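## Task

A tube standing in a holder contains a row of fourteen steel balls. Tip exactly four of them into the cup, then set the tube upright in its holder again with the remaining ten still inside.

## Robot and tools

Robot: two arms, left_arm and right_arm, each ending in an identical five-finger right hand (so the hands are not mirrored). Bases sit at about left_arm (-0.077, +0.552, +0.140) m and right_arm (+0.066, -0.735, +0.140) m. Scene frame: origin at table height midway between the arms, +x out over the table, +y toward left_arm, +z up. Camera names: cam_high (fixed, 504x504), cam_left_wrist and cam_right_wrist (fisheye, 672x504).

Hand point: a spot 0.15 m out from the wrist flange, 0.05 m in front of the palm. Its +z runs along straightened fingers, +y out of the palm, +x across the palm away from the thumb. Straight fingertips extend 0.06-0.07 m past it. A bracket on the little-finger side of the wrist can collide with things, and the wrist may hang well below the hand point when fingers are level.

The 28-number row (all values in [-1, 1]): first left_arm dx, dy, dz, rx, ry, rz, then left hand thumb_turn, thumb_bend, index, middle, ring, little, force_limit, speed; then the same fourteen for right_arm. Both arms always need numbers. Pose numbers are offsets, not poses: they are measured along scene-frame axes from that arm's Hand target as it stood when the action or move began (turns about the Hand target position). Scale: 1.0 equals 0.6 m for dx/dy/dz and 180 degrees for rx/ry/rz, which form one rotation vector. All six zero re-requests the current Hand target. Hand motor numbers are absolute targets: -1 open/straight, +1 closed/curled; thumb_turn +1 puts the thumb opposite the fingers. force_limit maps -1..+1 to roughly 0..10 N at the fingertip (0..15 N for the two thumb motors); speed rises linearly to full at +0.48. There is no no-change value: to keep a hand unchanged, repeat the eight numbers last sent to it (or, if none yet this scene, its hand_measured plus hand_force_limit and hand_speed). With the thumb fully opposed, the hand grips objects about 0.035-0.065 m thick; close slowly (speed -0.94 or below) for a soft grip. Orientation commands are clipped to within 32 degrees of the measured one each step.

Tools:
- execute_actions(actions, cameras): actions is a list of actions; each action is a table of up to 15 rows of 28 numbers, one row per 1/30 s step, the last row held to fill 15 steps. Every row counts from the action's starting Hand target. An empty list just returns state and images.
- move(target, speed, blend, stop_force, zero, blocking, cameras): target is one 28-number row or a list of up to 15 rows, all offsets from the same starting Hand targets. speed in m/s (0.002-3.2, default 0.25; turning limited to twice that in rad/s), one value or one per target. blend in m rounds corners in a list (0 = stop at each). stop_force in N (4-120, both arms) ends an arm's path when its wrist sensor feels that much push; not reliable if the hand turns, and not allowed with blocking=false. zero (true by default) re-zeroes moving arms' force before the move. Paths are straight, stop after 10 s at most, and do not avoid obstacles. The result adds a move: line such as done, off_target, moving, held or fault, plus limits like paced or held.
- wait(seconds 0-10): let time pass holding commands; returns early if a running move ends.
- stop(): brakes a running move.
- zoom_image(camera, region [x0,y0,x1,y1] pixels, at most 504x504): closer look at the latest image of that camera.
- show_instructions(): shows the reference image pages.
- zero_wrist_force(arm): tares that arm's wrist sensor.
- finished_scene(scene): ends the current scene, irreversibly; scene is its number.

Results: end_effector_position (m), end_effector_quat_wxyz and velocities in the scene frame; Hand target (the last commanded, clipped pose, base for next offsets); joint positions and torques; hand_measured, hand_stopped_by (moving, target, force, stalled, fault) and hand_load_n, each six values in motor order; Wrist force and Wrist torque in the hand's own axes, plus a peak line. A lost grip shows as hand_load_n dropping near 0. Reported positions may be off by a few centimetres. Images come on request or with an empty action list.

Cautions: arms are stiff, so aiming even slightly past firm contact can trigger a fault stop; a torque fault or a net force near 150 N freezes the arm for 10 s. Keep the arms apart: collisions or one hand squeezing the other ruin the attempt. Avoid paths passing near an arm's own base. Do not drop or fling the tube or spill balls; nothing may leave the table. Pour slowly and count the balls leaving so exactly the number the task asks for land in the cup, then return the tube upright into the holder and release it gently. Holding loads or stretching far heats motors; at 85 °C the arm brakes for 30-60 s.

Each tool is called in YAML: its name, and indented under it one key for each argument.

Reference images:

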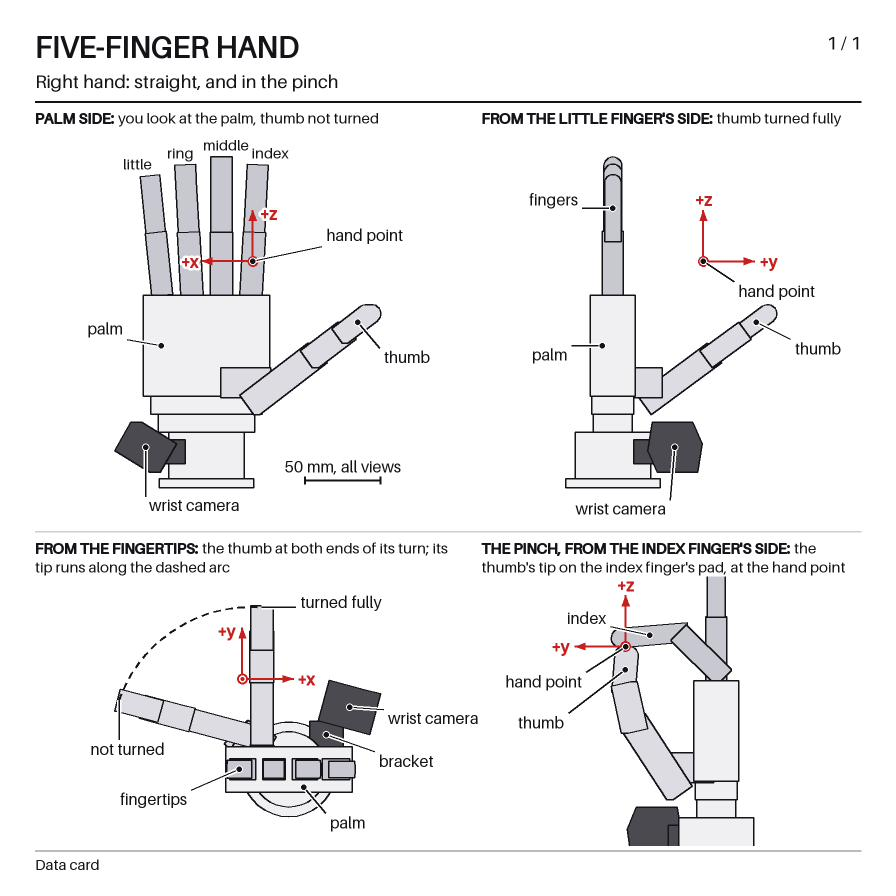

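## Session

execute_actions:
  actions: []

zoom_image:
  camera: "cam_high"
  region: [180, 200, 340, 320]

Scene clock: 0.00 s.
left_arm: end_effector_position=(-0.2139, +1.0126, +0.7383) hand_measured=(-1.000, -1.000, -1.000, -1.000, -1.000, -1.000) hand_load_n=(+0.0, +0.0, +0.0, +0.0, +0.0, +0.0) hand_stopped_by=(target, target, target, target, target, target) hand_force_limit=0.00 hand_speed=-0.80 end_effector_quat_wxyz=(+0.025, +0.696, -0.717, +0.027) | right_arm: end_effector_position=(+0.2575, -1.1497, +0.7842) hand_measured=(-1.000, -1.000, -1.000, -1.000, -1.000, -1.000) hand_load_n=(+0.0, +0.0, +0.0, +0.0, +0.0, +0.0) hand_stopped_by=(target, target, target, target, target, target) hand_force_limit=0.00 hand_speed=-0.80 end_effector_quat_wxyz=(+0.063, +0.643, +0.763, +0.036)
Joint positions: left_arm=[1.359 -1.616 1.5 1.758 1.589 -1.76] | right_arm=[-1.784 -1.707 1.512 1.773 1.426 -1.967]
Joint velocities: within noise
Joint torques (N m): no reading
Motor temperatures (°C): left_arm=[36 35 34 39 42 41] | right_arm=[34 35 35 40 44 40]
Wrist force (N): no reading
Wrist torque (N m): no reading
Wrist force, peak (N): no reading
Hand target: left_arm -0.2139, +1.0126, +0.7383; +0.025, +0.696, -0.717, +0.027 | right_arm +0.2575, -1.1497, +0.7842; +0.063, +0.643, +0.763, +0.036
camera_calibration:
cam_left_wrist: T_world_to_cam=[[-0.982106, -0.187906, -0.0126095, -0.00905531], [-0.177016, 0.898187, 0.402401, -1.23839], [-0.0642877, 0.397432, -0.915377, 0.372817], [0, 0, 0, 1]] pos_world=[-0.204141, 0.962436, 0.839483]
cam_right_wrist: T_world_to_cam=[[0.908225, 0.391144, 0.148776, 0.0962415], [0.242327, -0.781403, 0.575053, -1.40698], [0.341183, -0.486225, -0.804474, 0.0959908], [0, 0, 0, 1]] pos_world=[0.220789, -1.09039, 0.871991]

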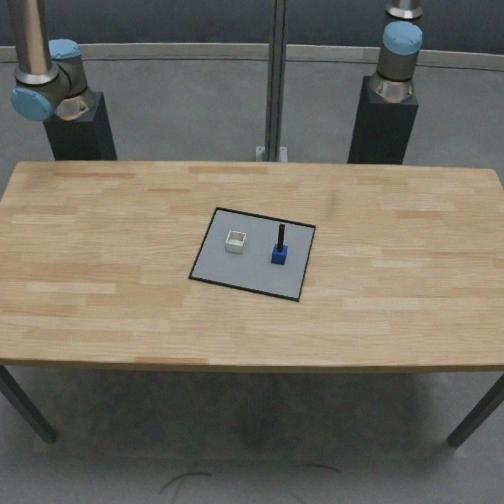

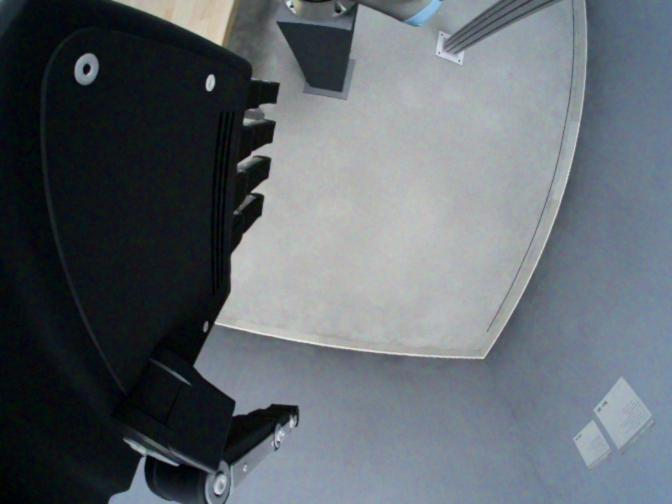

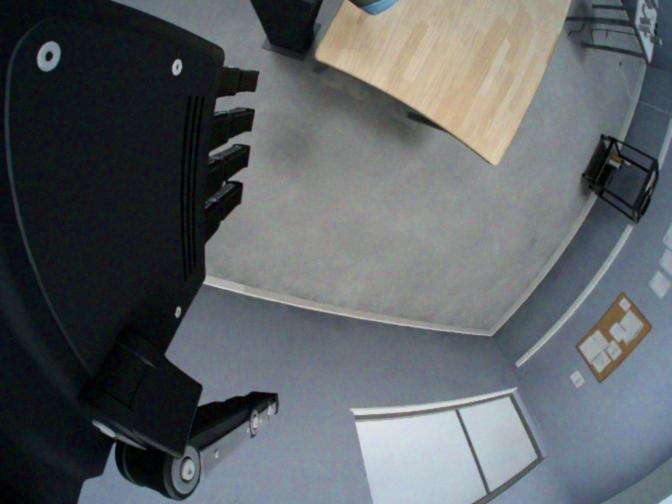

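Scaled by 3.150 from the camera's 504x504 image, which has a finer 720x720 frame.

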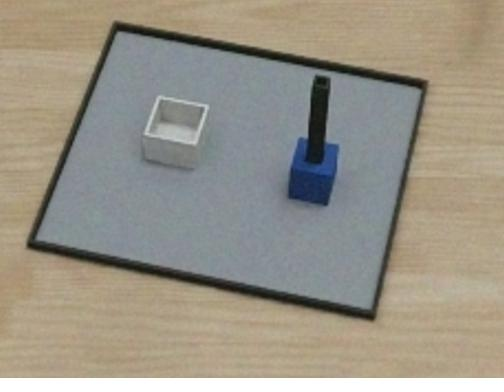

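zoom_image:
  camera: "cam_high"
  region: [262, 217, 302, 269]

zoom_image:
  camera: "cam_high"
  region: [215, 220, 255, 260]

Scaled by 9.692 from the camera's 504x504 image, which has a finer 720x720 frame.

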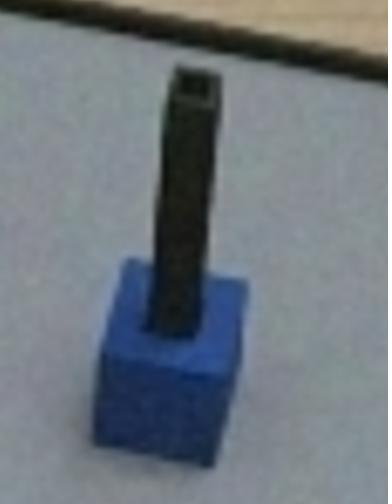

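Scaled by 12.600 from the camera's 504x504 image, which has a finer 720x720 frame.

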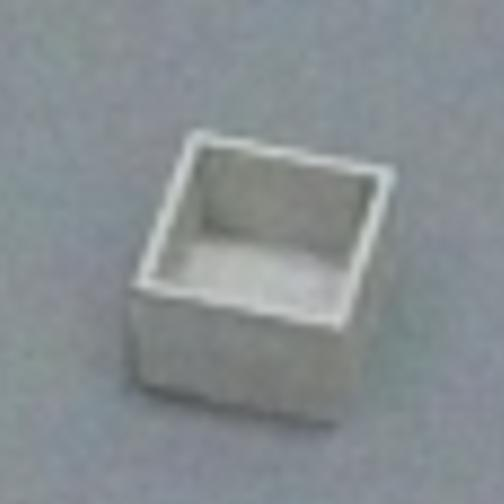

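move:
  target:
    - [0.958,-0.038,-0.23,-0.1432,-0.0795,0.0901,-1,-1,-1,-1,-1,-1,0,-0.8,0.619,0.15,-0.34,-0.0198,0.0094,0.2916,-1,-1,-1,-1,-1,-1,0,-0.8]
  speed: 0.6

move:
  target:
    - [0.432,-0.683,-0.3,-0.1736,-0.0964,0.1092,-1,-1,-1,-1,-1,-1,0,-0.8,0.202,0.733,-0.217,-0.0198,0.0094,0.2916,-1,-1,-1,-1,-1,-1,0,-0.8]
  speed: 0.6

move:
  target:
    - [-0.167,-0.633,-0.283,-0.1172,-0.065,0.0737,1,0.17,-1,-1,-1,-1,0,-0.5,-0.155,0.845,-0.217,-0.017,0.008,0.2499,-1,-1,-1,-1,-1,-1,0,-0.8]
  speed: 0.6
  cameras: ["all"]

Scene clock: 49.03 s.
left_arm: end_effector_position=(+0.3608, +0.9898, +0.6003) hand_measured=(-1.000, -1.000, -1.000, -1.000, -1.000, -1.000) hand_load_n=(+0.0, +0.0, +0.0, +0.0, +0.0, +0.0) hand_stopped_by=(target, target, target, target, target, target) hand_force_limit=0.00 hand_speed=-0.80 end_effector_quat_wxyz=(+0.086, +0.757, -0.586, +0.274) | right_arm: end_effector_position=(+0.6288, -1.0598, +0.5803) hand_measured=(-1.000, -1.000, -1.000, -1.000, -1.000, -1.000) hand_load_n=(+0.0, +0.0, +0.0, +0.0, +0.0, +0.0) hand_stopped_by=(target, target, target, target, target, target) hand_force_limit=0.00 hand_speed=-0.80 end_effector_quat_wxyz=(+0.049, +0.238, +0.970, +0.028)
Joint positions: left_arm=[0.678 -1.208 1.29 1.529 2.152 -2.713] | right_arm=[-0.939 -1.35 1.481 1.402 1.465 -2.039]
Joint torques (N m): left_arm=[-7.02 -53.72 -39.59 7.35 1.24 -0.06] | right_arm=[8.67 -43.46 -34.39 5.14 -3.27 2.07]
Wrist force (N): left_arm=[-0.2 -0.6 0.6] | right_arm=[0.7 0.2 -0.3]
Wrist torque (N m): left_arm=[-0.11 0.07 -0.25] | right_arm=[0.03 -0.15 -0.03]
Wrist force, peak (N): left_arm=[-0.3 -2.9 2.3] | right_arm=[-1.6 1.4 1.0]
Hand target: left_arm +0.3609, +0.9898, +0.6003; +0.086, +0.758, -0.586, +0.274 | right_arm +0.6289, -1.0597, +0.5802; +0.049, +0.237, +0.970, +0.028
Off the commanded pose: left_arm 0.000 m, 0 deg | right_arm 0.000 m, 0 deg.
move: done

Scene clock: 50.57 s.
left_arm: end_effector_position=(+0.6200, +0.5800, +0.4204) hand_measured=(-1.000, -1.000, -1.000, -1.000, -1.000, -1.000) hand_load_n=(+0.0, +0.0, +0.0, +0.0, +0.0, +0.0) hand_stopped_by=(target, target, target, target, target, target) hand_force_limit=0.00 hand_speed=-0.80 end_effector_quat_wxyz=(+0.150, +0.745, -0.362, +0.540) end_effector_velocity=(+0.001, +0.000, -0.001) end_effector_angular_velocity=(-0.001, -0.001, +0.003) | right_arm: end_effector_position=(+0.7501, -0.6200, +0.4500) hand_measured=(-1.000, -1.000, -1.000, -1.000, -1.000, -1.000) hand_load_n=(+0.0, +0.0, +0.0, +0.0, +0.0, +0.0) hand_stopped_by=(target, target, target, target, target, target) hand_force_limit=0.00 hand_speed=-0.80 end_effector_quat_wxyz=(+0.025, -0.217, +0.976, +0.014)
Joint positions: left_arm=[0.093 -1.365 1.834 0.057 2.307 -4.159] | right_arm=[-0.194 -1.197 1.504 1.231 1.525 -2.214]
Joint velocities: left_arm=[0 0.001 0.001 -0.005 -0.002 -0.003] | right_arm=[within noise]
Joint torques (N m): left_arm=[-7.38 -37.24 -40.22 -2.66 -0.64 -4.15] | right_arm=[10.02 -55.71 -34.74 4.8 -3.19 2.72]
Wrist force (N): left_arm=[0.2 -0.2 0.5] | right_arm=[0.2 0.1 0.0]
Wrist torque (N m): left_arm=[0.10 0.05 -0.19] | right_arm=[0.03 -0.07 0.00]
Wrist force, peak (N): left_arm=[0.2 0.5 3.7] | right_arm=[-1.6 2.4 1.4]
Hand target: left_arm +0.6201, +0.5800, +0.4203; +0.150, +0.745, -0.362, +0.540 | right_arm +0.7501, -0.6199, +0.4500; +0.025, -0.217, +0.976, +0.014
Off the commanded pose: left_arm 0.000 m, 0 deg | right_arm 0.000 m, 0 deg.
move: done

Scene clock: 52.90 s.
left_arm: end_effector_position=(+0.5199, +0.2002, +0.2505) hand_measured=(+1.000, +0.170, -1.000, -1.000, -1.000, -1.000) hand_load_n=(+0.0, +0.5, +0.0, +0.0, +0.0, +0.0) hand_stopped_by=(target, target, target, target, target, target) hand_force_limit=0.00 hand_speed=-0.50 end_effector_quat_wxyz=(+0.183, +0.683, -0.183, +0.683) | right_arm: end_effector_position=(+0.6571, -0.1129, +0.3198) hand_measured=(-1.000, -1.000, -1.000, -1.000, -1.000, -1.000) hand_load_n=(+0.0, +0.0, +0.0, +0.0, +0.0, +0.0) hand_stopped_by=(target, target, target, target, target, target) hand_force_limit=0.00 hand_speed=-0.80 end_effector_quat_wxyz=(+0.000, -0.574, +0.819, +0.000)
Joint positions: left_arm=[-0.807 -1.334 2.456 -1.121 1.279 -4.713] | right_arm=[0.54 -0.821 1.145 1.247 1.571 -2.266]
Joint torques (N m): left_arm=[-12.8 -21.87 -32.43 -5.86 -1.41 -2.81] | right_arm=[14.25 -78.78 -46.63 5.53 -3.42 2.76]
Wrist force (N): left_arm=[0.0 -0.6 0.2] | right_arm=[0.5 0.0 0.2]
Wrist torque (N m): left_arm=[0.09 0.10 -0.21] | right_arm=[0.00 -0.17 0.00]
Wrist force, peak (N): left_arm=[0.5 -3.2 -0.5] | right_arm=[-2.8 1.9 1.0]
Hand target: left_arm +0.5199, +0.2002, +0.2505; +0.183, +0.683, -0.183, +0.683 | right_arm +0.6571, -0.1129, +0.3198; +0.000, -0.574, +0.819, +0.000
Off the commanded pose: left_arm 0.000 m, 0 deg | right_arm 0.000 m, 0 deg.
move: done
camera_calibration:
cam_left_wrist: T_world_to_cam=[[-0.466632, -0.857761, 0.215641, 0.361756], [-0.505732, 0.0587469, -0.860688, 0.472745], [0.725596, -0.510681, -0.46121, -0.0462636], [0, 0, 0, 1]] pos_world=[0.441458, 0.258902, 0.307539]
cam_right_wrist: T_world_to_cam=[[-0.992545, 0.118533, 0.0283646, 0.653572], [0.116186, 0.849904, 0.513969, -0.139905], [0.0368149, 0.513433, -0.857339, 0.419985], [0, 0, 0, 1]] pos_world=[0.649493, -0.174199, 0.413438]

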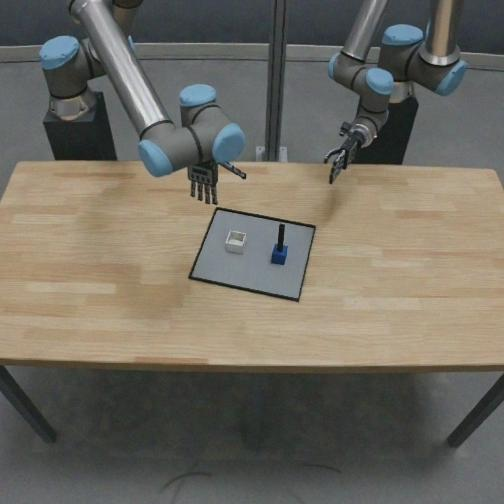

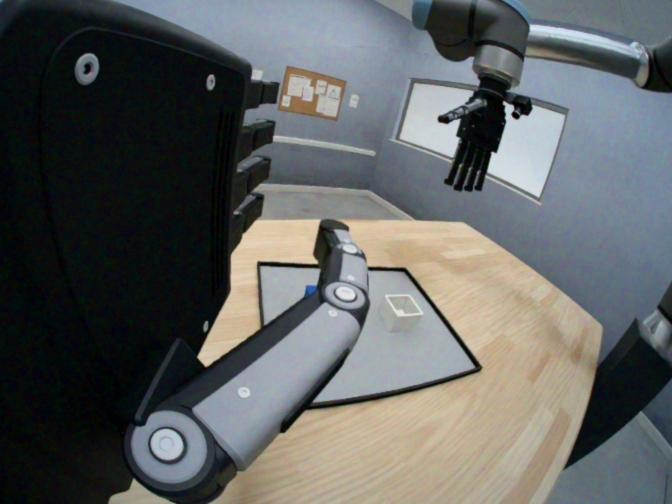

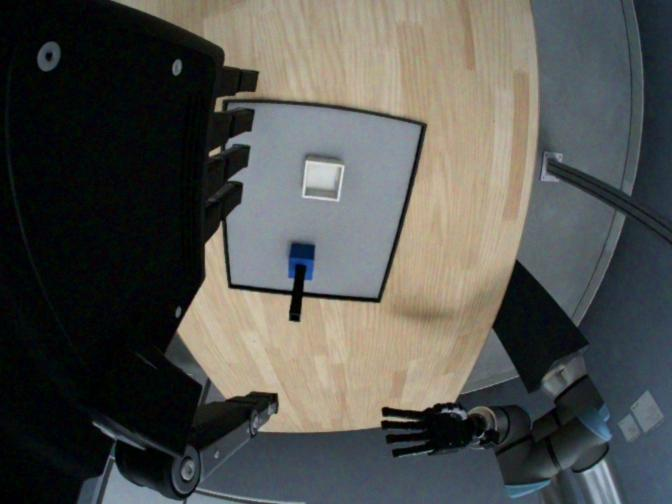

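move:
  target:
    - [0.1417,-0.1292,-0.2508,0,0,0,1,0.17,-1,-1,-1,-1,0,-0.5,0,0,0,0,0,0,-1,-1,-1,-1,-1,-1,0,-0.8]
  speed: 0.25
  cameras: ["all"]

zoom_image:
  camera: "cam_left_wrist"
  region: [260, 90, 420, 300]

zoom_image:
  camera: "cam_right_wrist"
  region: [250, 220, 400, 360]

zoom_image:
  camera: "cam_high"
  region: [250, 150, 330, 280]

Scene clock: 63.40 s.
left_arm: end_effector_position=(+0.6049, +0.1227, +0.1001) hand_measured=(+1.000, +0.170, -1.000, -1.000, -1.000, -1.000) hand_load_n=(+0.5, +0.0, +0.0, +0.0, +0.0, +0.0) hand_stopped_by=(target, target, target, target, target, target) hand_force_limit=0.00 hand_speed=-0.50 end_effector_quat_wxyz=(+0.183, +0.683, -0.183, +0.683) | right_arm: end_effector_position=(+0.6571, -0.1129, +0.3198) hand_measured=(-1.000, -1.000, -1.000, -1.000, -1.000, -1.000) hand_load_n=(+0.0, +0.0, +0.0, +0.0, +0.0, +0.0) hand_stopped_by=(target, target, target, target, target, target) hand_force_limit=0.00 hand_speed=-0.80 end_effector_quat_wxyz=(+0.000, -0.574, +0.819, +0.000)
Joint positions: left_arm=[-0.79 -0.915 2.246 -1.331 1.296 -4.713] | right_arm=[0.54 -0.821 1.145 1.248 1.571 -2.266]
Joint torques (N m): left_arm=[-9.81 -43.36 -14.02 1.78 -0.56 3.44] | right_arm=[13.79 -79.31 -46.21 5.93 -3.49 2.71]
Wrist force (N): left_arm=[0.1 -0.5 -0.2] | right_arm=[0.3 0.2 -0.1]
Wrist torque (N m): left_arm=[0.08 0.10 -0.21] | right_arm=[0.06 -0.12 -0.02]
Wrist force, peak (N): left_arm=[2.4 -0.7 -1.3] | right_arm=[0.7 0.7 -0.3]
Hand target: left_arm +0.6049, +0.1227, +0.1000; +0.183, +0.683, -0.183, +0.683 | right_arm +0.6571, -0.1129, +0.3198; +0.000, -0.574, +0.819, +0.000
Off the commanded pose: left_arm 0.000 m, 0 deg | right_arm 0.000 m, 0 deg.
move: done
camera_calibration:
cam_left_wrist: T_world_to_cam=[[-0.466689, -0.857709, 0.215726, 0.367447], [-0.505684, 0.0586648, -0.860722, 0.390914], [0.725593, -0.510778, -0.461108, -0.216782], [0, 0, 0, 1]] pos_world=[0.526458, 0.181502, 0.15724]
cam_right_wrist: T_world_to_cam=[[-0.992545, 0.118538, 0.0283545, 0.653577], [0.116189, 0.849947, 0.513897, -0.139868], [0.0368165, 0.51336, -0.857383, 0.41999], [0, 0, 0, 1]] pos_world=[0.649493, -0.174199, 0.413439]

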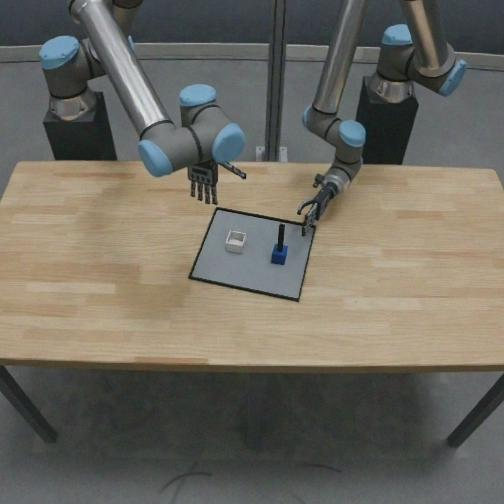

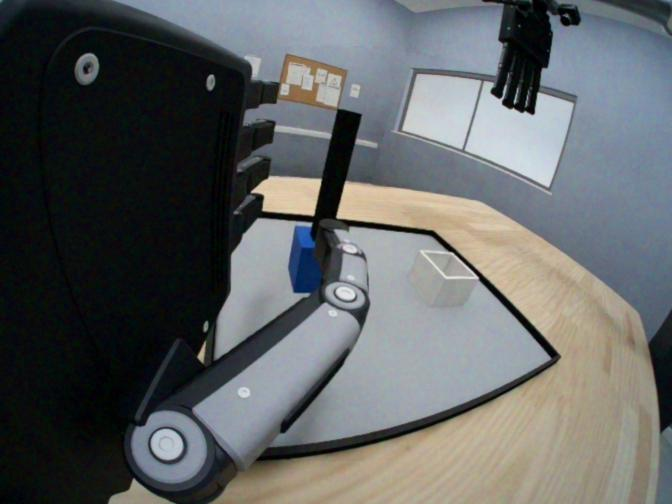

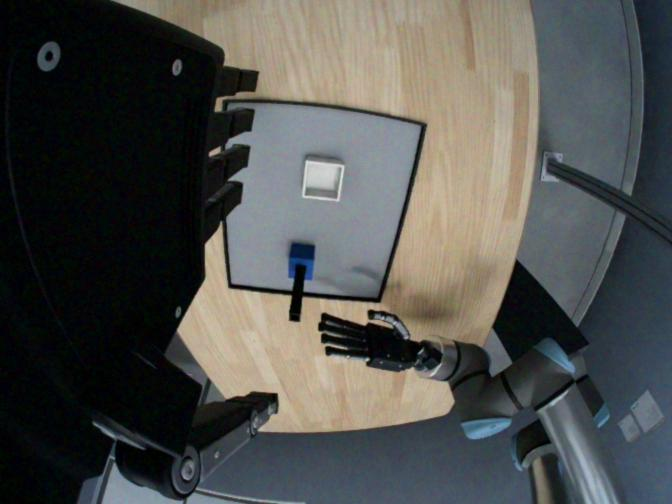

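Scaled by 2.400 from the camera's 672x504 image, which has a finer 960x720 frame.

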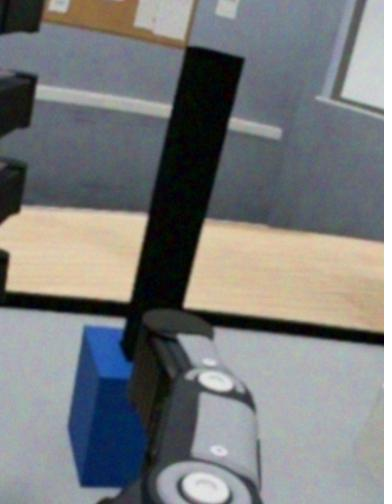

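Scaled by 3.360 from the camera's 672x504 image, which has a finer 960x720 frame.

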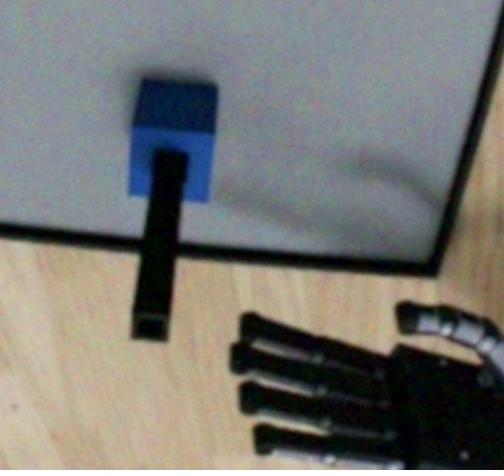

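Scaled by 3.877 from the camera's 504x504 image, which has a finer 720x720 frame.

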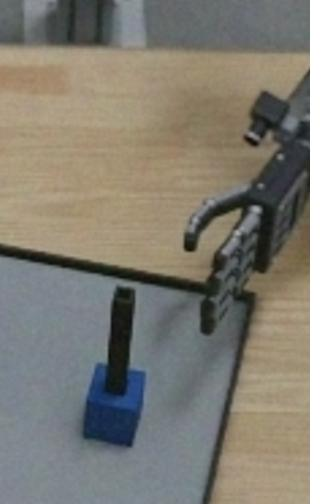

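move:
  target:
    - [0.1477,-0.094,-0.0252,0,0,0,1,0.17,-1,-1,-1,-1,0,-0.5,0,0,0,0,0,0,-1,-1,-1,-1,-1,-1,0,-0.8]
  speed: 0.15
  cameras: ["all"]

zoom_image:
  camera: "cam_left_wrist"
  region: [270, 50, 420, 250]

zoom_image:
  camera: "cam_right_wrist"
  region: [250, 230, 350, 330]

zoom_image:
  camera: "cam_high"
  region: [260, 200, 320, 270]

Scene clock: 82.07 s.
left_arm: end_effector_position=(+0.6935, +0.0664, +0.0847) hand_measured=(+1.000, +0.170, -1.000, -1.000, -1.000, -1.000) hand_load_n=(+0.0, +0.0, +0.0, +0.0, +0.0, +0.0) hand_stopped_by=(target, target, target, target, target, target) hand_force_limit=0.00 hand_speed=-0.50 end_effector_quat_wxyz=(+0.183, +0.683, -0.183, +0.683) | right_arm: end_effector_position=(+0.6571, -0.1129, +0.3198) hand_measured=(-1.000, -1.000, -1.000, -1.000, -1.000, -1.000) hand_load_n=(+0.0, +0.0, +0.0, +0.0, +0.0, +0.0) hand_stopped_by=(target, target, target, target, target, target) hand_force_limit=0.00 hand_speed=-0.80 end_effector_quat_wxyz=(+0.000, -0.574, +0.819, +0.000)
Joint positions: left_arm=[-0.751 -0.824 2.032 -1.208 1.335 -4.713] | right_arm=[0.54 -0.821 1.145 1.248 1.571 -2.266]
Joint torques (N m): left_arm=[-13.37 -83.2 -19 -5.64 -1.3 1.32] | right_arm=[14.26 -80.77 -46.37 5.88 -3.64 2.75]
Wrist force (N): left_arm=[0.4 -0.7 0.1] | right_arm=[0.5 0.3 0.3]
Wrist torque (N m): left_arm=[0.02 -0.01 -0.19] | right_arm=[0.05 -0.16 0.00]
Wrist force, peak (N): left_arm=[-0.4 -0.7 1.8] | right_arm=[0.8 0.3 0.1]
Hand target: left_arm +0.6935, +0.0663, +0.0849; +0.183, +0.683, -0.183, +0.683 | right_arm +0.6571, -0.1129, +0.3198; +0.000, -0.574, +0.819, +0.000
Off the commanded pose: left_arm 0.000 m, 0 deg | right_arm 0.000 m, 0 deg.
move: done
camera_calibration:
cam_left_wrist: T_world_to_cam=[[-0.466626, -0.857796, 0.215514, 0.363746], [-0.505849, 0.0589535, -0.860605, 0.425818], [0.725518, -0.510599, -0.461425, -0.316911], [0, 0, 0, 1]] pos_world=[0.615057, 0.125102, 0.141838]
cam_right_wrist: T_world_to_cam=[[-0.992545, 0.118538, 0.0283545, 0.653577], [0.116189, 0.849947, 0.513897, -0.139868], [0.0368165, 0.51336, -0.857383, 0.41999], [0, 0, 0, 1]] pos_world=[0.649493, -0.174199, 0.413439]

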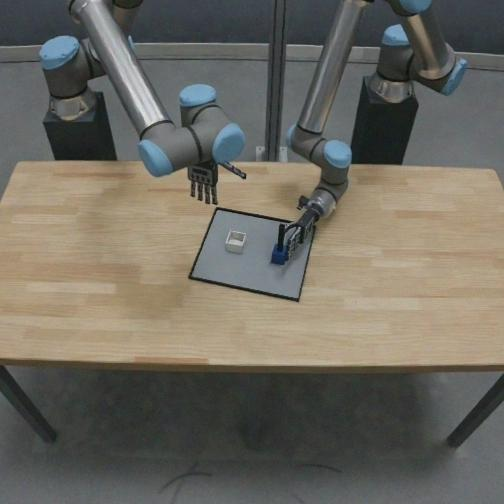

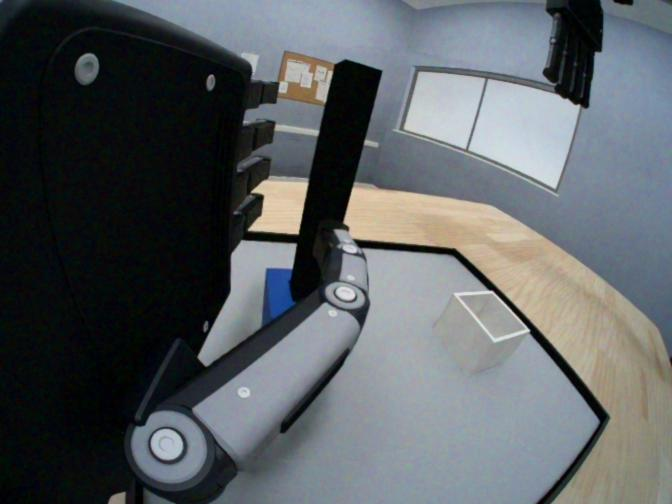

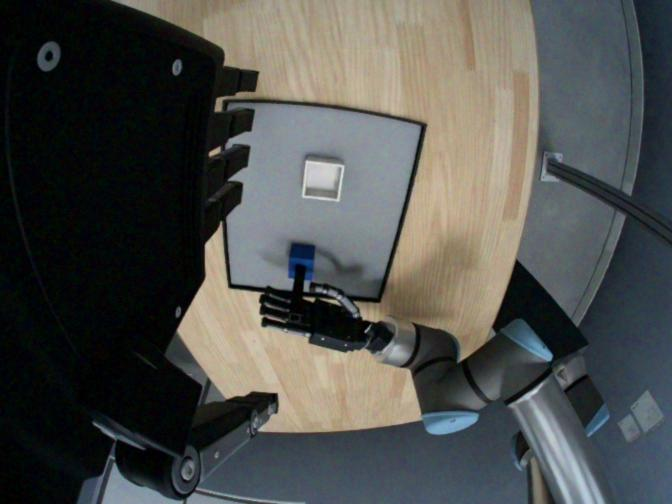

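Scaled by 2.520 from the camera's 672x504 image, which has a finer 960x720 frame.

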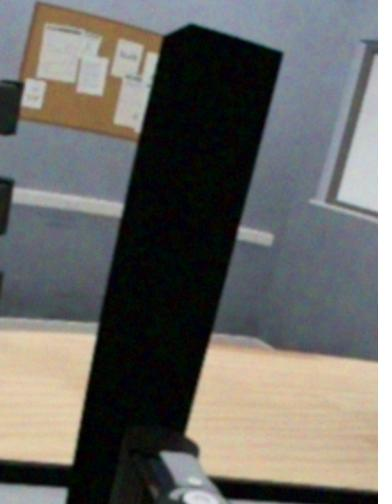

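Scaled by 5.040 from the camera's 672x504 image, which has a finer 960x720 frame.

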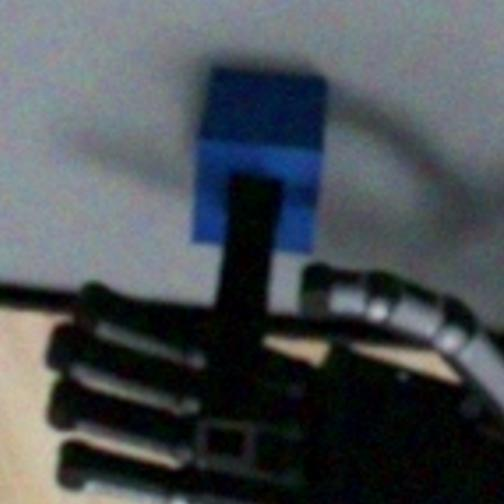

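Scaled by 7.200 from the camera's 504x504 image, which has a finer 720x720 frame.

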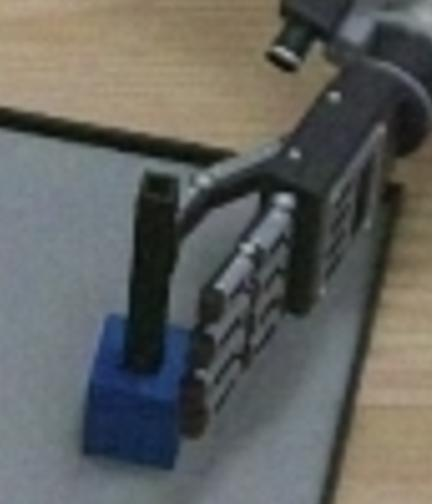

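move:
  target:
    - [0.0231,-0.0133,0,0,0,0,1,0.17,-1,-1,-1,-1,0,-0.5,0,0,0,0,0,0,-1,-1,-1,-1,-1,-1,0,-0.8]
  speed: 0.008
  stop_force: 4
  cameras: ["cam_left_wrist", "cam_right_wrist"]

zoom_image:
  camera: "cam_right_wrist"
  region: [250, 230, 350, 330]

zoom_image:
  camera: "cam_left_wrist"
  region: [270, 50, 420, 250]

Scene clock: 94.87 s.
left_arm: end_effector_position=(+0.7046, +0.0599, +0.0848) hand_measured=(+1.000, +0.170, -1.000, -1.000, -1.000, -1.000) hand_load_n=(-1.0, +0.5, +0.5, +0.0, +0.0, +0.0) hand_stopped_by=(target, target, target, target, target, target) hand_force_limit=0.00 hand_speed=-0.50 end_effector_quat_wxyz=(+0.183, +0.683, -0.183, +0.683) | right_arm: end_effector_position=(+0.6571, -0.1129, +0.3198) hand_measured=(-1.000, -1.000, -1.000, -1.000, -1.000, -1.000) hand_load_n=(+0.0, +0.0, +0.0, +0.0, +0.0, +0.0) hand_stopped_by=(target, target, target, target, target, target) hand_force_limit=0.00 hand_speed=-0.80 end_effector_quat_wxyz=(+0.000, -0.574, +0.819, +0.000)
Joint positions: left_arm=[-0.746 -0.815 2.006 -1.19 1.34 -4.713] | right_arm=[0.54 -0.821 1.145 1.248 1.571 -2.266]
Joint torques (N m): left_arm=[-7.89 -92.05 -11.44 -6.22 -1.11 -3.05] | right_arm=[14.24 -79.4 -45.43 5.94 -3.39 2.48]
Wrist force (N): left_arm=[1.4 -0.3 -4.1] | right_arm=[0.2 0.1 0.2]
Wrist torque (N m): left_arm=[0.11 0.07 -0.19] | right_arm=[0.04 -0.12 -0.02]
Wrist force, peak (N): left_arm=[2.1 -0.7 -8.6] | right_arm=[0.7 0.6 -0.3]
Hand target: left_arm +0.7046, +0.0599, +0.0849; +0.183, +0.683, -0.183, +0.683 (not the last commanded pose) | right_arm +0.6571, -0.1129, +0.3198; +0.000, -0.574, +0.819, +0.000
Off the commanded pose: left_arm 0.003 m, 0 deg | right_arm 0.000 m, 0 deg.
move: contact (left_arm)
camera_calibration:
cam_left_wrist: T_world_to_cam=[[-0.466632, -0.857761, 0.215641, 0.363309], [-0.505732, 0.0587469, -0.860688, 0.431866], [0.725596, -0.510681, -0.46121, -0.328306], [0, 0, 0, 1]] pos_world=[0.626158, 0.118602, 0.141939]
cam_right_wrist: T_world_to_cam=[[-0.992545, 0.118538, 0.0283545, 0.653577], [0.116189, 0.849947, 0.513897, -0.139868], [0.0368165, 0.51336, -0.857383, 0.41999], [0, 0, 0, 1]] pos_world=[0.649493, -0.174199, 0.413439]
Images, in order (width x height): cam_left_wrist 672x504, cam_right_wrist 672x504.

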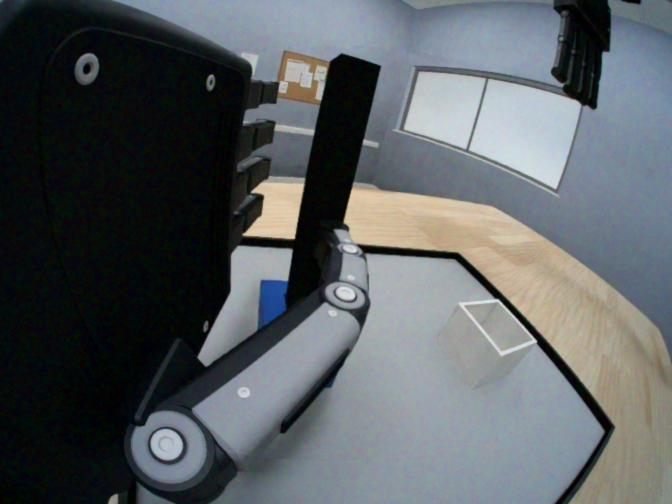

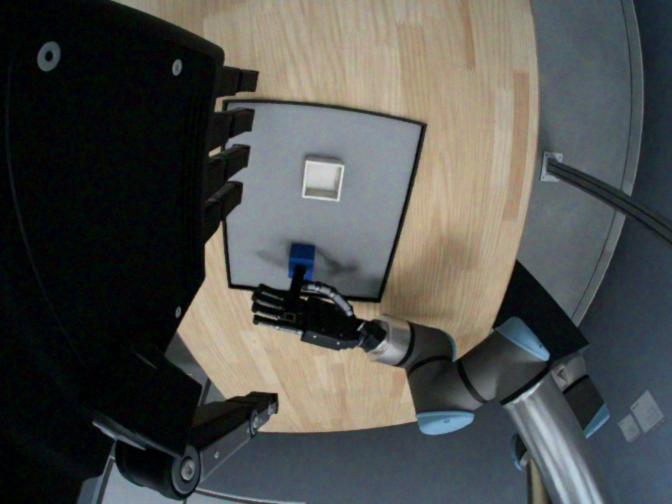

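Scaled by 5.040 from the camera's 672x504 image, which has a finer 960x720 frame.

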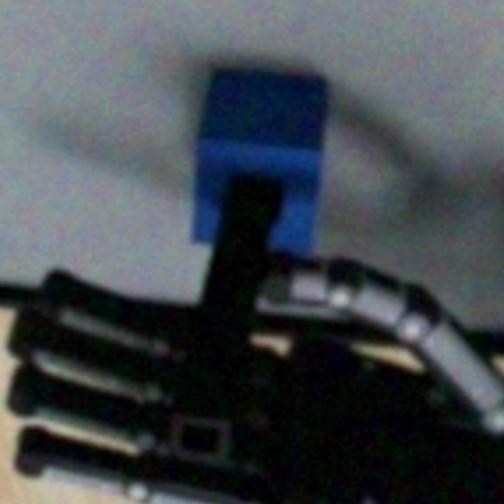

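Scaled by 2.520 from the camera's 672x504 image, which has a finer 960x720 frame.

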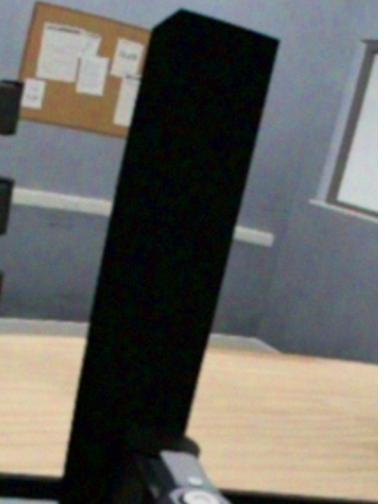

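move:
  target:
    - [-0.0029,0.0017,0,0,0,0,1,0.17,-0.3,-0.3,-1,-1,-0.2,-0.6,0,0,0,0,0,0,-1,-1,-1,-1,-1,-1,0,-0.8]
  speed: 0.02

move:
  target:
    - [0,0,0,0,0,0,1,0.17,0.6,0.6,-1,-1,-0.3,-0.9,0,0,0,0,0,0,-1,-1,-1,-1,-1,-1,0,-0.8]
  cameras: ["all"]

zoom_image:
  camera: "cam_left_wrist"
  region: [230, 50, 420, 290]

zoom_image:
  camera: "cam_right_wrist"
  region: [250, 230, 350, 330]

Scene clock: 103.87 s.
left_arm: end_effector_position=(+0.7028, +0.0609, +0.0849) hand_measured=(+1.000, +0.170, -0.300, -0.300, -1.000, -1.000) hand_load_n=(+0.0, +0.0, +0.0, +0.0, +0.0, +0.0) hand_stopped_by=(target, target, target, target, target, target) hand_force_limit=-0.20 hand_speed=-0.60 end_effector_quat_wxyz=(+0.183, +0.683, -0.183, +0.683) | right_arm: end_effector_position=(+0.6571, -0.1129, +0.3198) hand_measured=(-1.000, -1.000, -1.000, -1.000, -1.000, -1.000) hand_load_n=(+0.0, +0.0, +0.0, +0.0, +0.0, +0.0) hand_stopped_by=(target, target, target, target, target, target) hand_force_limit=0.00 hand_speed=-0.80 end_effector_quat_wxyz=(+0.000, -0.574, +0.819, +0.000)
Joint positions: left_arm=[-0.747 -0.817 2.01 -1.193 1.339 -4.713] | right_arm=[0.54 -0.821 1.145 1.248 1.571 -2.266]
Joint torques (N m): left_arm=[-9.93 -85.59 -18.16 -3.87 -2.12 -2.44] | right_arm=[14.27 -80.86 -45.55 5.83 -3.49 2.63]
Wrist force (N): left_arm=[0.0 -0.4 0.1] | right_arm=[0.4 0.2 -0.1]
Wrist torque (N m): left_arm=[0.07 0.07 -0.21] | right_arm=[0.06 -0.14 -0.01]
Wrist force, peak (N): left_arm=[1.3 -0.4 -4.7] | right_arm=[0.9 0.5 -0.1]
Hand target: left_arm +0.7029, +0.0609, +0.0849; +0.183, +0.683, -0.183, +0.683 | right_arm +0.6571, -0.1129, +0.3198; +0.000, -0.574, +0.819, +0.000
Off the commanded pose: left_arm 0.000 m, 0 deg | right_arm 0.000 m, 0 deg.
move: done

Scene clock: 104.83 s.
left_arm: end_effector_position=(+0.7029, +0.0609, +0.0849) hand_measured=(+1.000, +0.168, -0.106, -0.116, -1.000, -1.000) hand_load_n=(+1.5, +8.0, +3.5, +2.5, +0.0, +0.0) hand_stopped_by=(target, target, force, force, target, target) hand_force_limit=-0.30 hand_speed=-0.90 end_effector_quat_wxyz=(+0.183, +0.683, -0.183, +0.683) | right_arm: end_effector_position=(+0.6571, -0.1129, +0.3198) hand_measured=(-1.000, -1.000, -1.000, -1.000, -1.000, -1.000) hand_load_n=(+0.0, +0.0, +0.0, +0.0, +0.0, +0.0) hand_stopped_by=(target, target, target, target, target, target) hand_force_limit=0.00 hand_speed=-0.80 end_effector_quat_wxyz=(+0.000, -0.574, +0.819, +0.000)
Joint positions: left_arm=[-0.747 -0.817 2.01 -1.193 1.339 -4.713] | right_arm=[0.54 -0.821 1.145 1.248 1.571 -2.266]
Joint torques (N m): left_arm=[-5.86 -75.48 -30.54 0.99 -0.67 -2.62] | right_arm=[13.4 -79.41 -45.99 6.01 -3.45 2.55]
Wrist force (N): left_arm=[-0.2 -0.9 0.4] | right_arm=[0.5 0.3 0.1]
Wrist torque (N m): left_arm=[0.03 0.08 -0.18] | right_arm=[0.06 -0.16 -0.01]
Wrist force, peak (N): left_arm=[0.7 -0.8 0.1] | right_arm=[0.5 0.6 -0.1]
Hand target: left_arm +0.7029, +0.0609, +0.0849; +0.183, +0.683, -0.183, +0.683 | right_arm +0.6571, -0.1129, +0.3198; +0.000, -0.574, +0.819, +0.000
Off the commanded pose: left_arm 0.000 m, 0 deg | right_arm 0.000 m, 0 deg.
move: done
camera_calibration:
cam_left_wrist: T_world_to_cam=[[-0.466656, -0.857758, 0.215601, 0.363458], [-0.50571, 0.0587869, -0.860698, 0.43101], [0.725596, -0.510682, -0.46121, -0.326465], [0, 0, 0, 1]] pos_world=[0.624458, 0.119702, 0.142039]
cam_right_wrist: T_world_to_cam=[[-0.992545, 0.118538, 0.0283545, 0.653577], [0.116189, 0.849947, 0.513897, -0.139868], [0.0368165, 0.51336, -0.857383, 0.41999], [0, 0, 0, 1]] pos_world=[0.649493, -0.174199, 0.413439]

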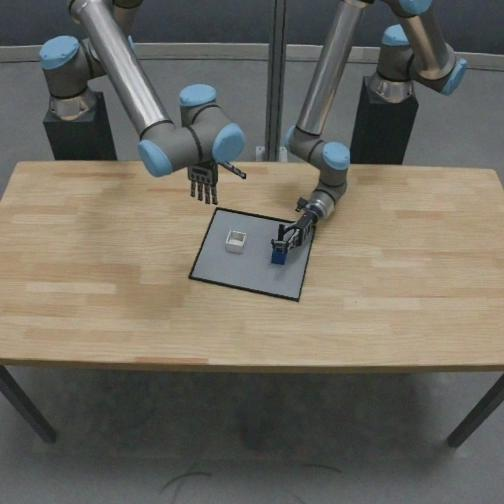

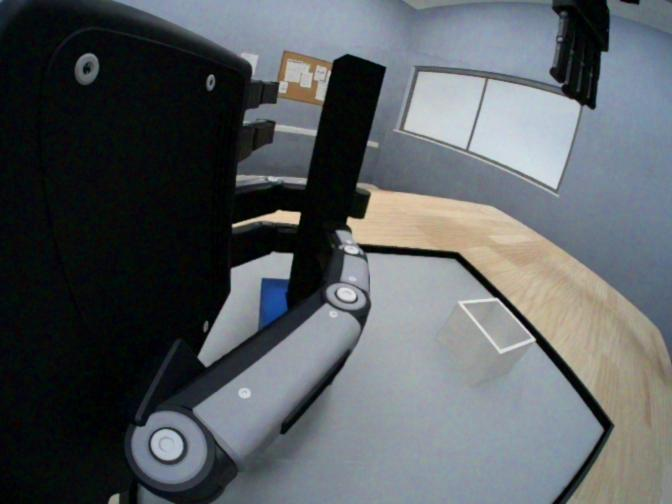

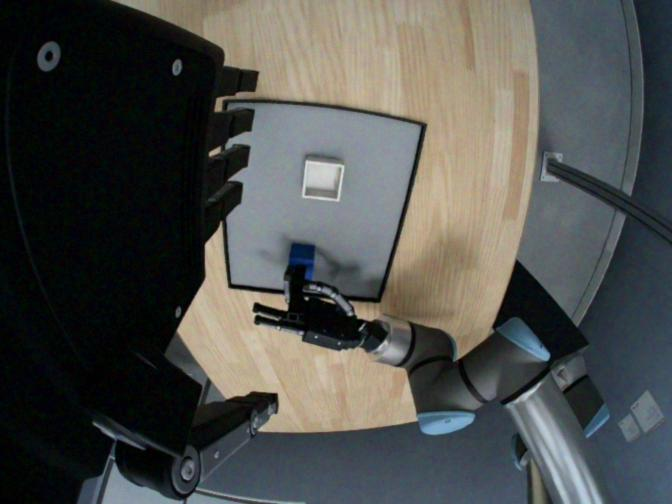

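Scaled by 2.100 from the camera's 672x504 image, which has a finer 960x720 frame.

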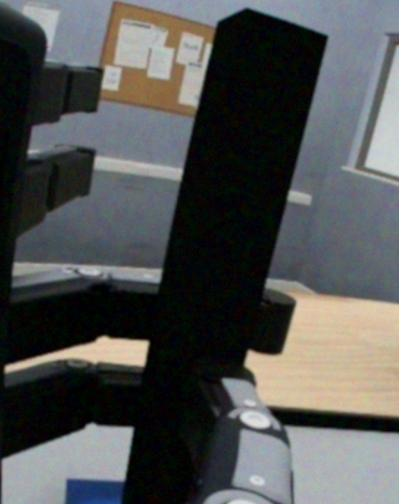

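Scaled by 5.040 from the camera's 672x504 image, which has a finer 960x720 frame.

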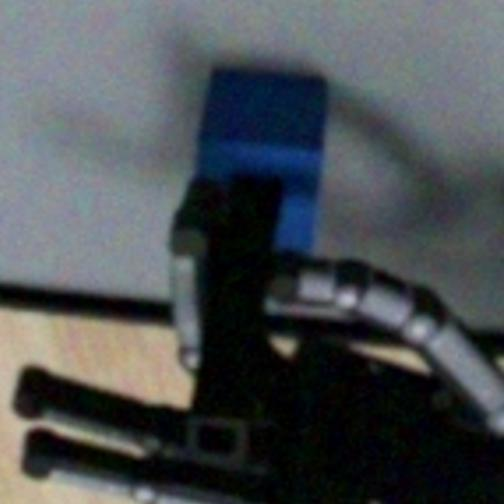

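move:
  target:
    - [0,0,0,0,0,0,1,0.17,0.55,0.55,-1,-1,0.1,-0.94,0,0,0,0,0,0,-1,-1,-1,-1,-1,-1,0,-0.8]

move:
  target:
    - [0,0,0,0,0,0,1,0.17,0.5,0.5,-1,-1,0.4,-0.94,0,0,0,0,0,0,-1,-1,-1,-1,-1,-1,0,-0.8]
  cameras: ["cam_left_wrist", "cam_right_wrist"]

zoom_image:
  camera: "cam_left_wrist"
  region: [325, 40, 415, 130]

zoom_image:
  camera: "cam_right_wrist"
  region: [250, 230, 350, 330]

Scene clock: 110.37 s.
left_arm: end_effector_position=(+0.7029, +0.0609, +0.0849) hand_measured=(+1.000, +0.168, -0.096, -0.100, -1.000, -1.000) hand_load_n=(+2.5, +10.5, +6.0, +6.0, +0.0, +0.0) hand_stopped_by=(target, target, force, force, target, target) hand_force_limit=0.10 hand_speed=-0.94 end_effector_quat_wxyz=(+0.183, +0.683, -0.183, +0.683) | right_arm: end_effector_position=(+0.6571, -0.1129, +0.3198) hand_measured=(-1.000, -1.000, -1.000, -1.000, -1.000, -1.000) hand_load_n=(+0.0, +0.0, +0.0, +0.0, +0.0, +0.0) hand_stopped_by=(target, target, target, target, target, target) hand_force_limit=0.00 hand_speed=-0.80 end_effector_quat_wxyz=(+0.000, -0.574, +0.819, +0.000)
Joint positions: left_arm=[-0.747 -0.817 2.01 -1.193 1.339 -4.713] | right_arm=[0.54 -0.821 1.145 1.248 1.571 -2.266]
Joint torques (N m): left_arm=[4.4 -62.37 -28.89 1.31 0.09 -2.62] | right_arm=[13.18 -80.82 -45.5 5.78 -3.5 2.3]
Wrist force (N): left_arm=[0.1 -1.0 0.2] | right_arm=[0.5 0.5 0.1]
Wrist torque (N m): left_arm=[0.03 0.10 -0.18] | right_arm=[0.09 -0.17 0.00]
Wrist force, peak (N): left_arm=[-0.4 -1.4 0.8] | right_arm=[0.8 0.6 -0.1]
Hand target: left_arm +0.7029, +0.0609, +0.0849; +0.183, +0.683, -0.183, +0.683 | right_arm +0.6571, -0.1129, +0.3198; +0.000, -0.574, +0.819, +0.000
Off the commanded pose: left_arm 0.000 m, 0 deg | right_arm 0.000 m, 0 deg.
move: done

Scene clock: 110.87 s.
left_arm: end_effector_position=(+0.7029, +0.0609, +0.0849) hand_measured=(+1.000, +0.168, -0.092, -0.096, -1.000, -1.000) hand_load_n=(+3.0, +11.5, +7.5, +7.0, +0.0, +0.0) hand_stopped_by=(target, target, force, force, target, target) hand_force_limit=0.40 hand_speed=-0.94 end_effector_quat_wxyz=(+0.183, +0.683, -0.183, +0.683) | right_arm: end_effector_position=(+0.6571, -0.1129, +0.3198) hand_measured=(-1.000, -1.000, -1.000, -1.000, -1.000, -1.000) hand_load_n=(+0.0, +0.0, +0.0, +0.0, +0.0, +0.0) hand_stopped_by=(target, target, target, target, target, target) hand_force_limit=0.00 hand_speed=-0.80 end_effector_quat_wxyz=(+0.000, -0.574, +0.819, +0.000)
Joint positions: left_arm=[-0.747 -0.817 2.01 -1.193 1.339 -4.713] | right_arm=[0.54 -0.821 1.145 1.248 1.571 -2.266]
Joint torques (N m): left_arm=[2.67 -62.11 -29.66 1.33 -0.09 -2.58] | right_arm=[13.9 -80.75 -45.69 5.91 -3.38 2.33]
Wrist force (N): left_arm=[0.2 -1.0 0.6] | right_arm=[0.3 0.0 -0.3]
Wrist torque (N m): left_arm=[0.04 0.08 -0.15] | right_arm=[0.03 -0.12 -0.02]
Wrist force, peak (N): left_arm=[-0.2 -1.3 0.8] | right_arm=[0.6 0.3 -0.4]
Hand target: left_arm +0.7029, +0.0609, +0.0849; +0.183, +0.683, -0.183, +0.683 | right_arm +0.6571, -0.1129, +0.3198; +0.000, -0.574, +0.819, +0.000
Off the commanded pose: left_arm 0.000 m, 0 deg | right_arm 0.000 m, 0 deg.
move: done
camera_calibration:
cam_left_wrist: T_world_to_cam=[[-0.466632, -0.857761, 0.215641, 0.36346], [-0.505732, 0.0587469, -0.860688, 0.430942], [0.725596, -0.510681, -0.46121, -0.326511], [0, 0, 0, 1]] pos_world=[0.624458, 0.119702, 0.141939]
cam_right_wrist: T_world_to_cam=[[-0.992545, 0.118538, 0.0283545, 0.653577], [0.116189, 0.849947, 0.513897, -0.139868], [0.0368165, 0.51336, -0.857383, 0.41999], [0, 0, 0, 1]] pos_world=[0.649493, -0.174199, 0.413439]
Images, in order (width x height): cam_left_wrist 672x504, cam_right_wrist 672x504.

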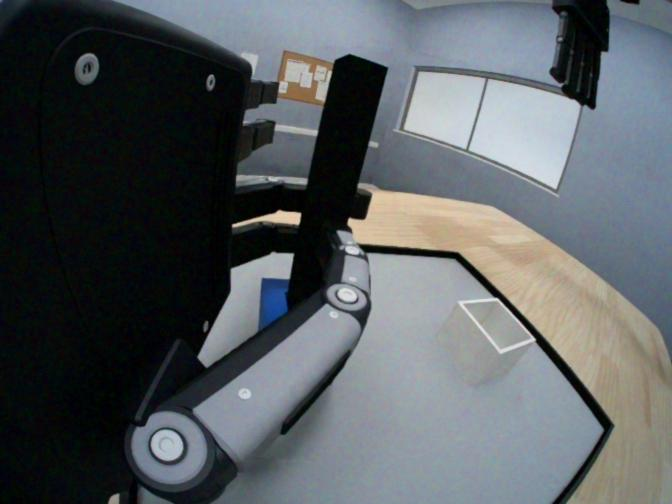

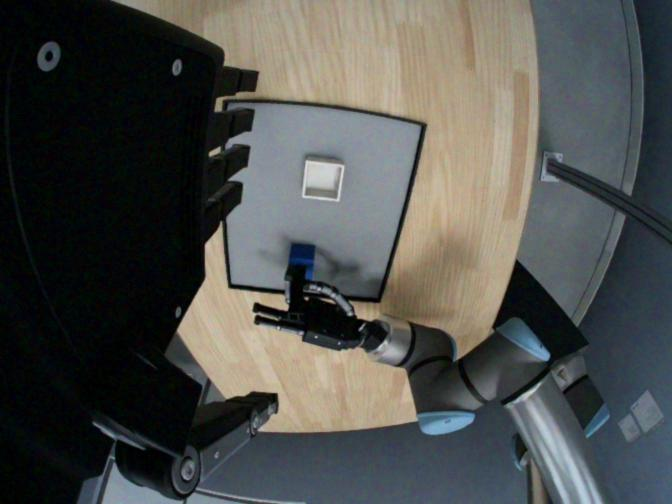

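Scaled by 5.600 from the camera's 672x504 image, which has a finer 960x720 frame.

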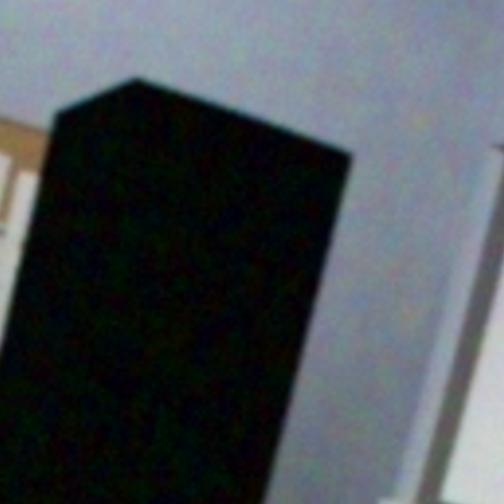

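Scaled by 5.040 from the camera's 672x504 image, which has a finer 960x720 frame.

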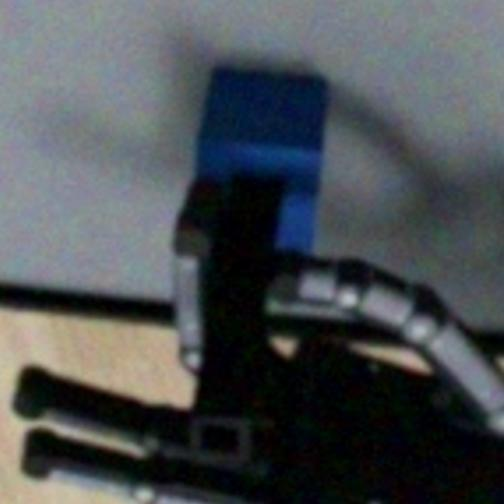

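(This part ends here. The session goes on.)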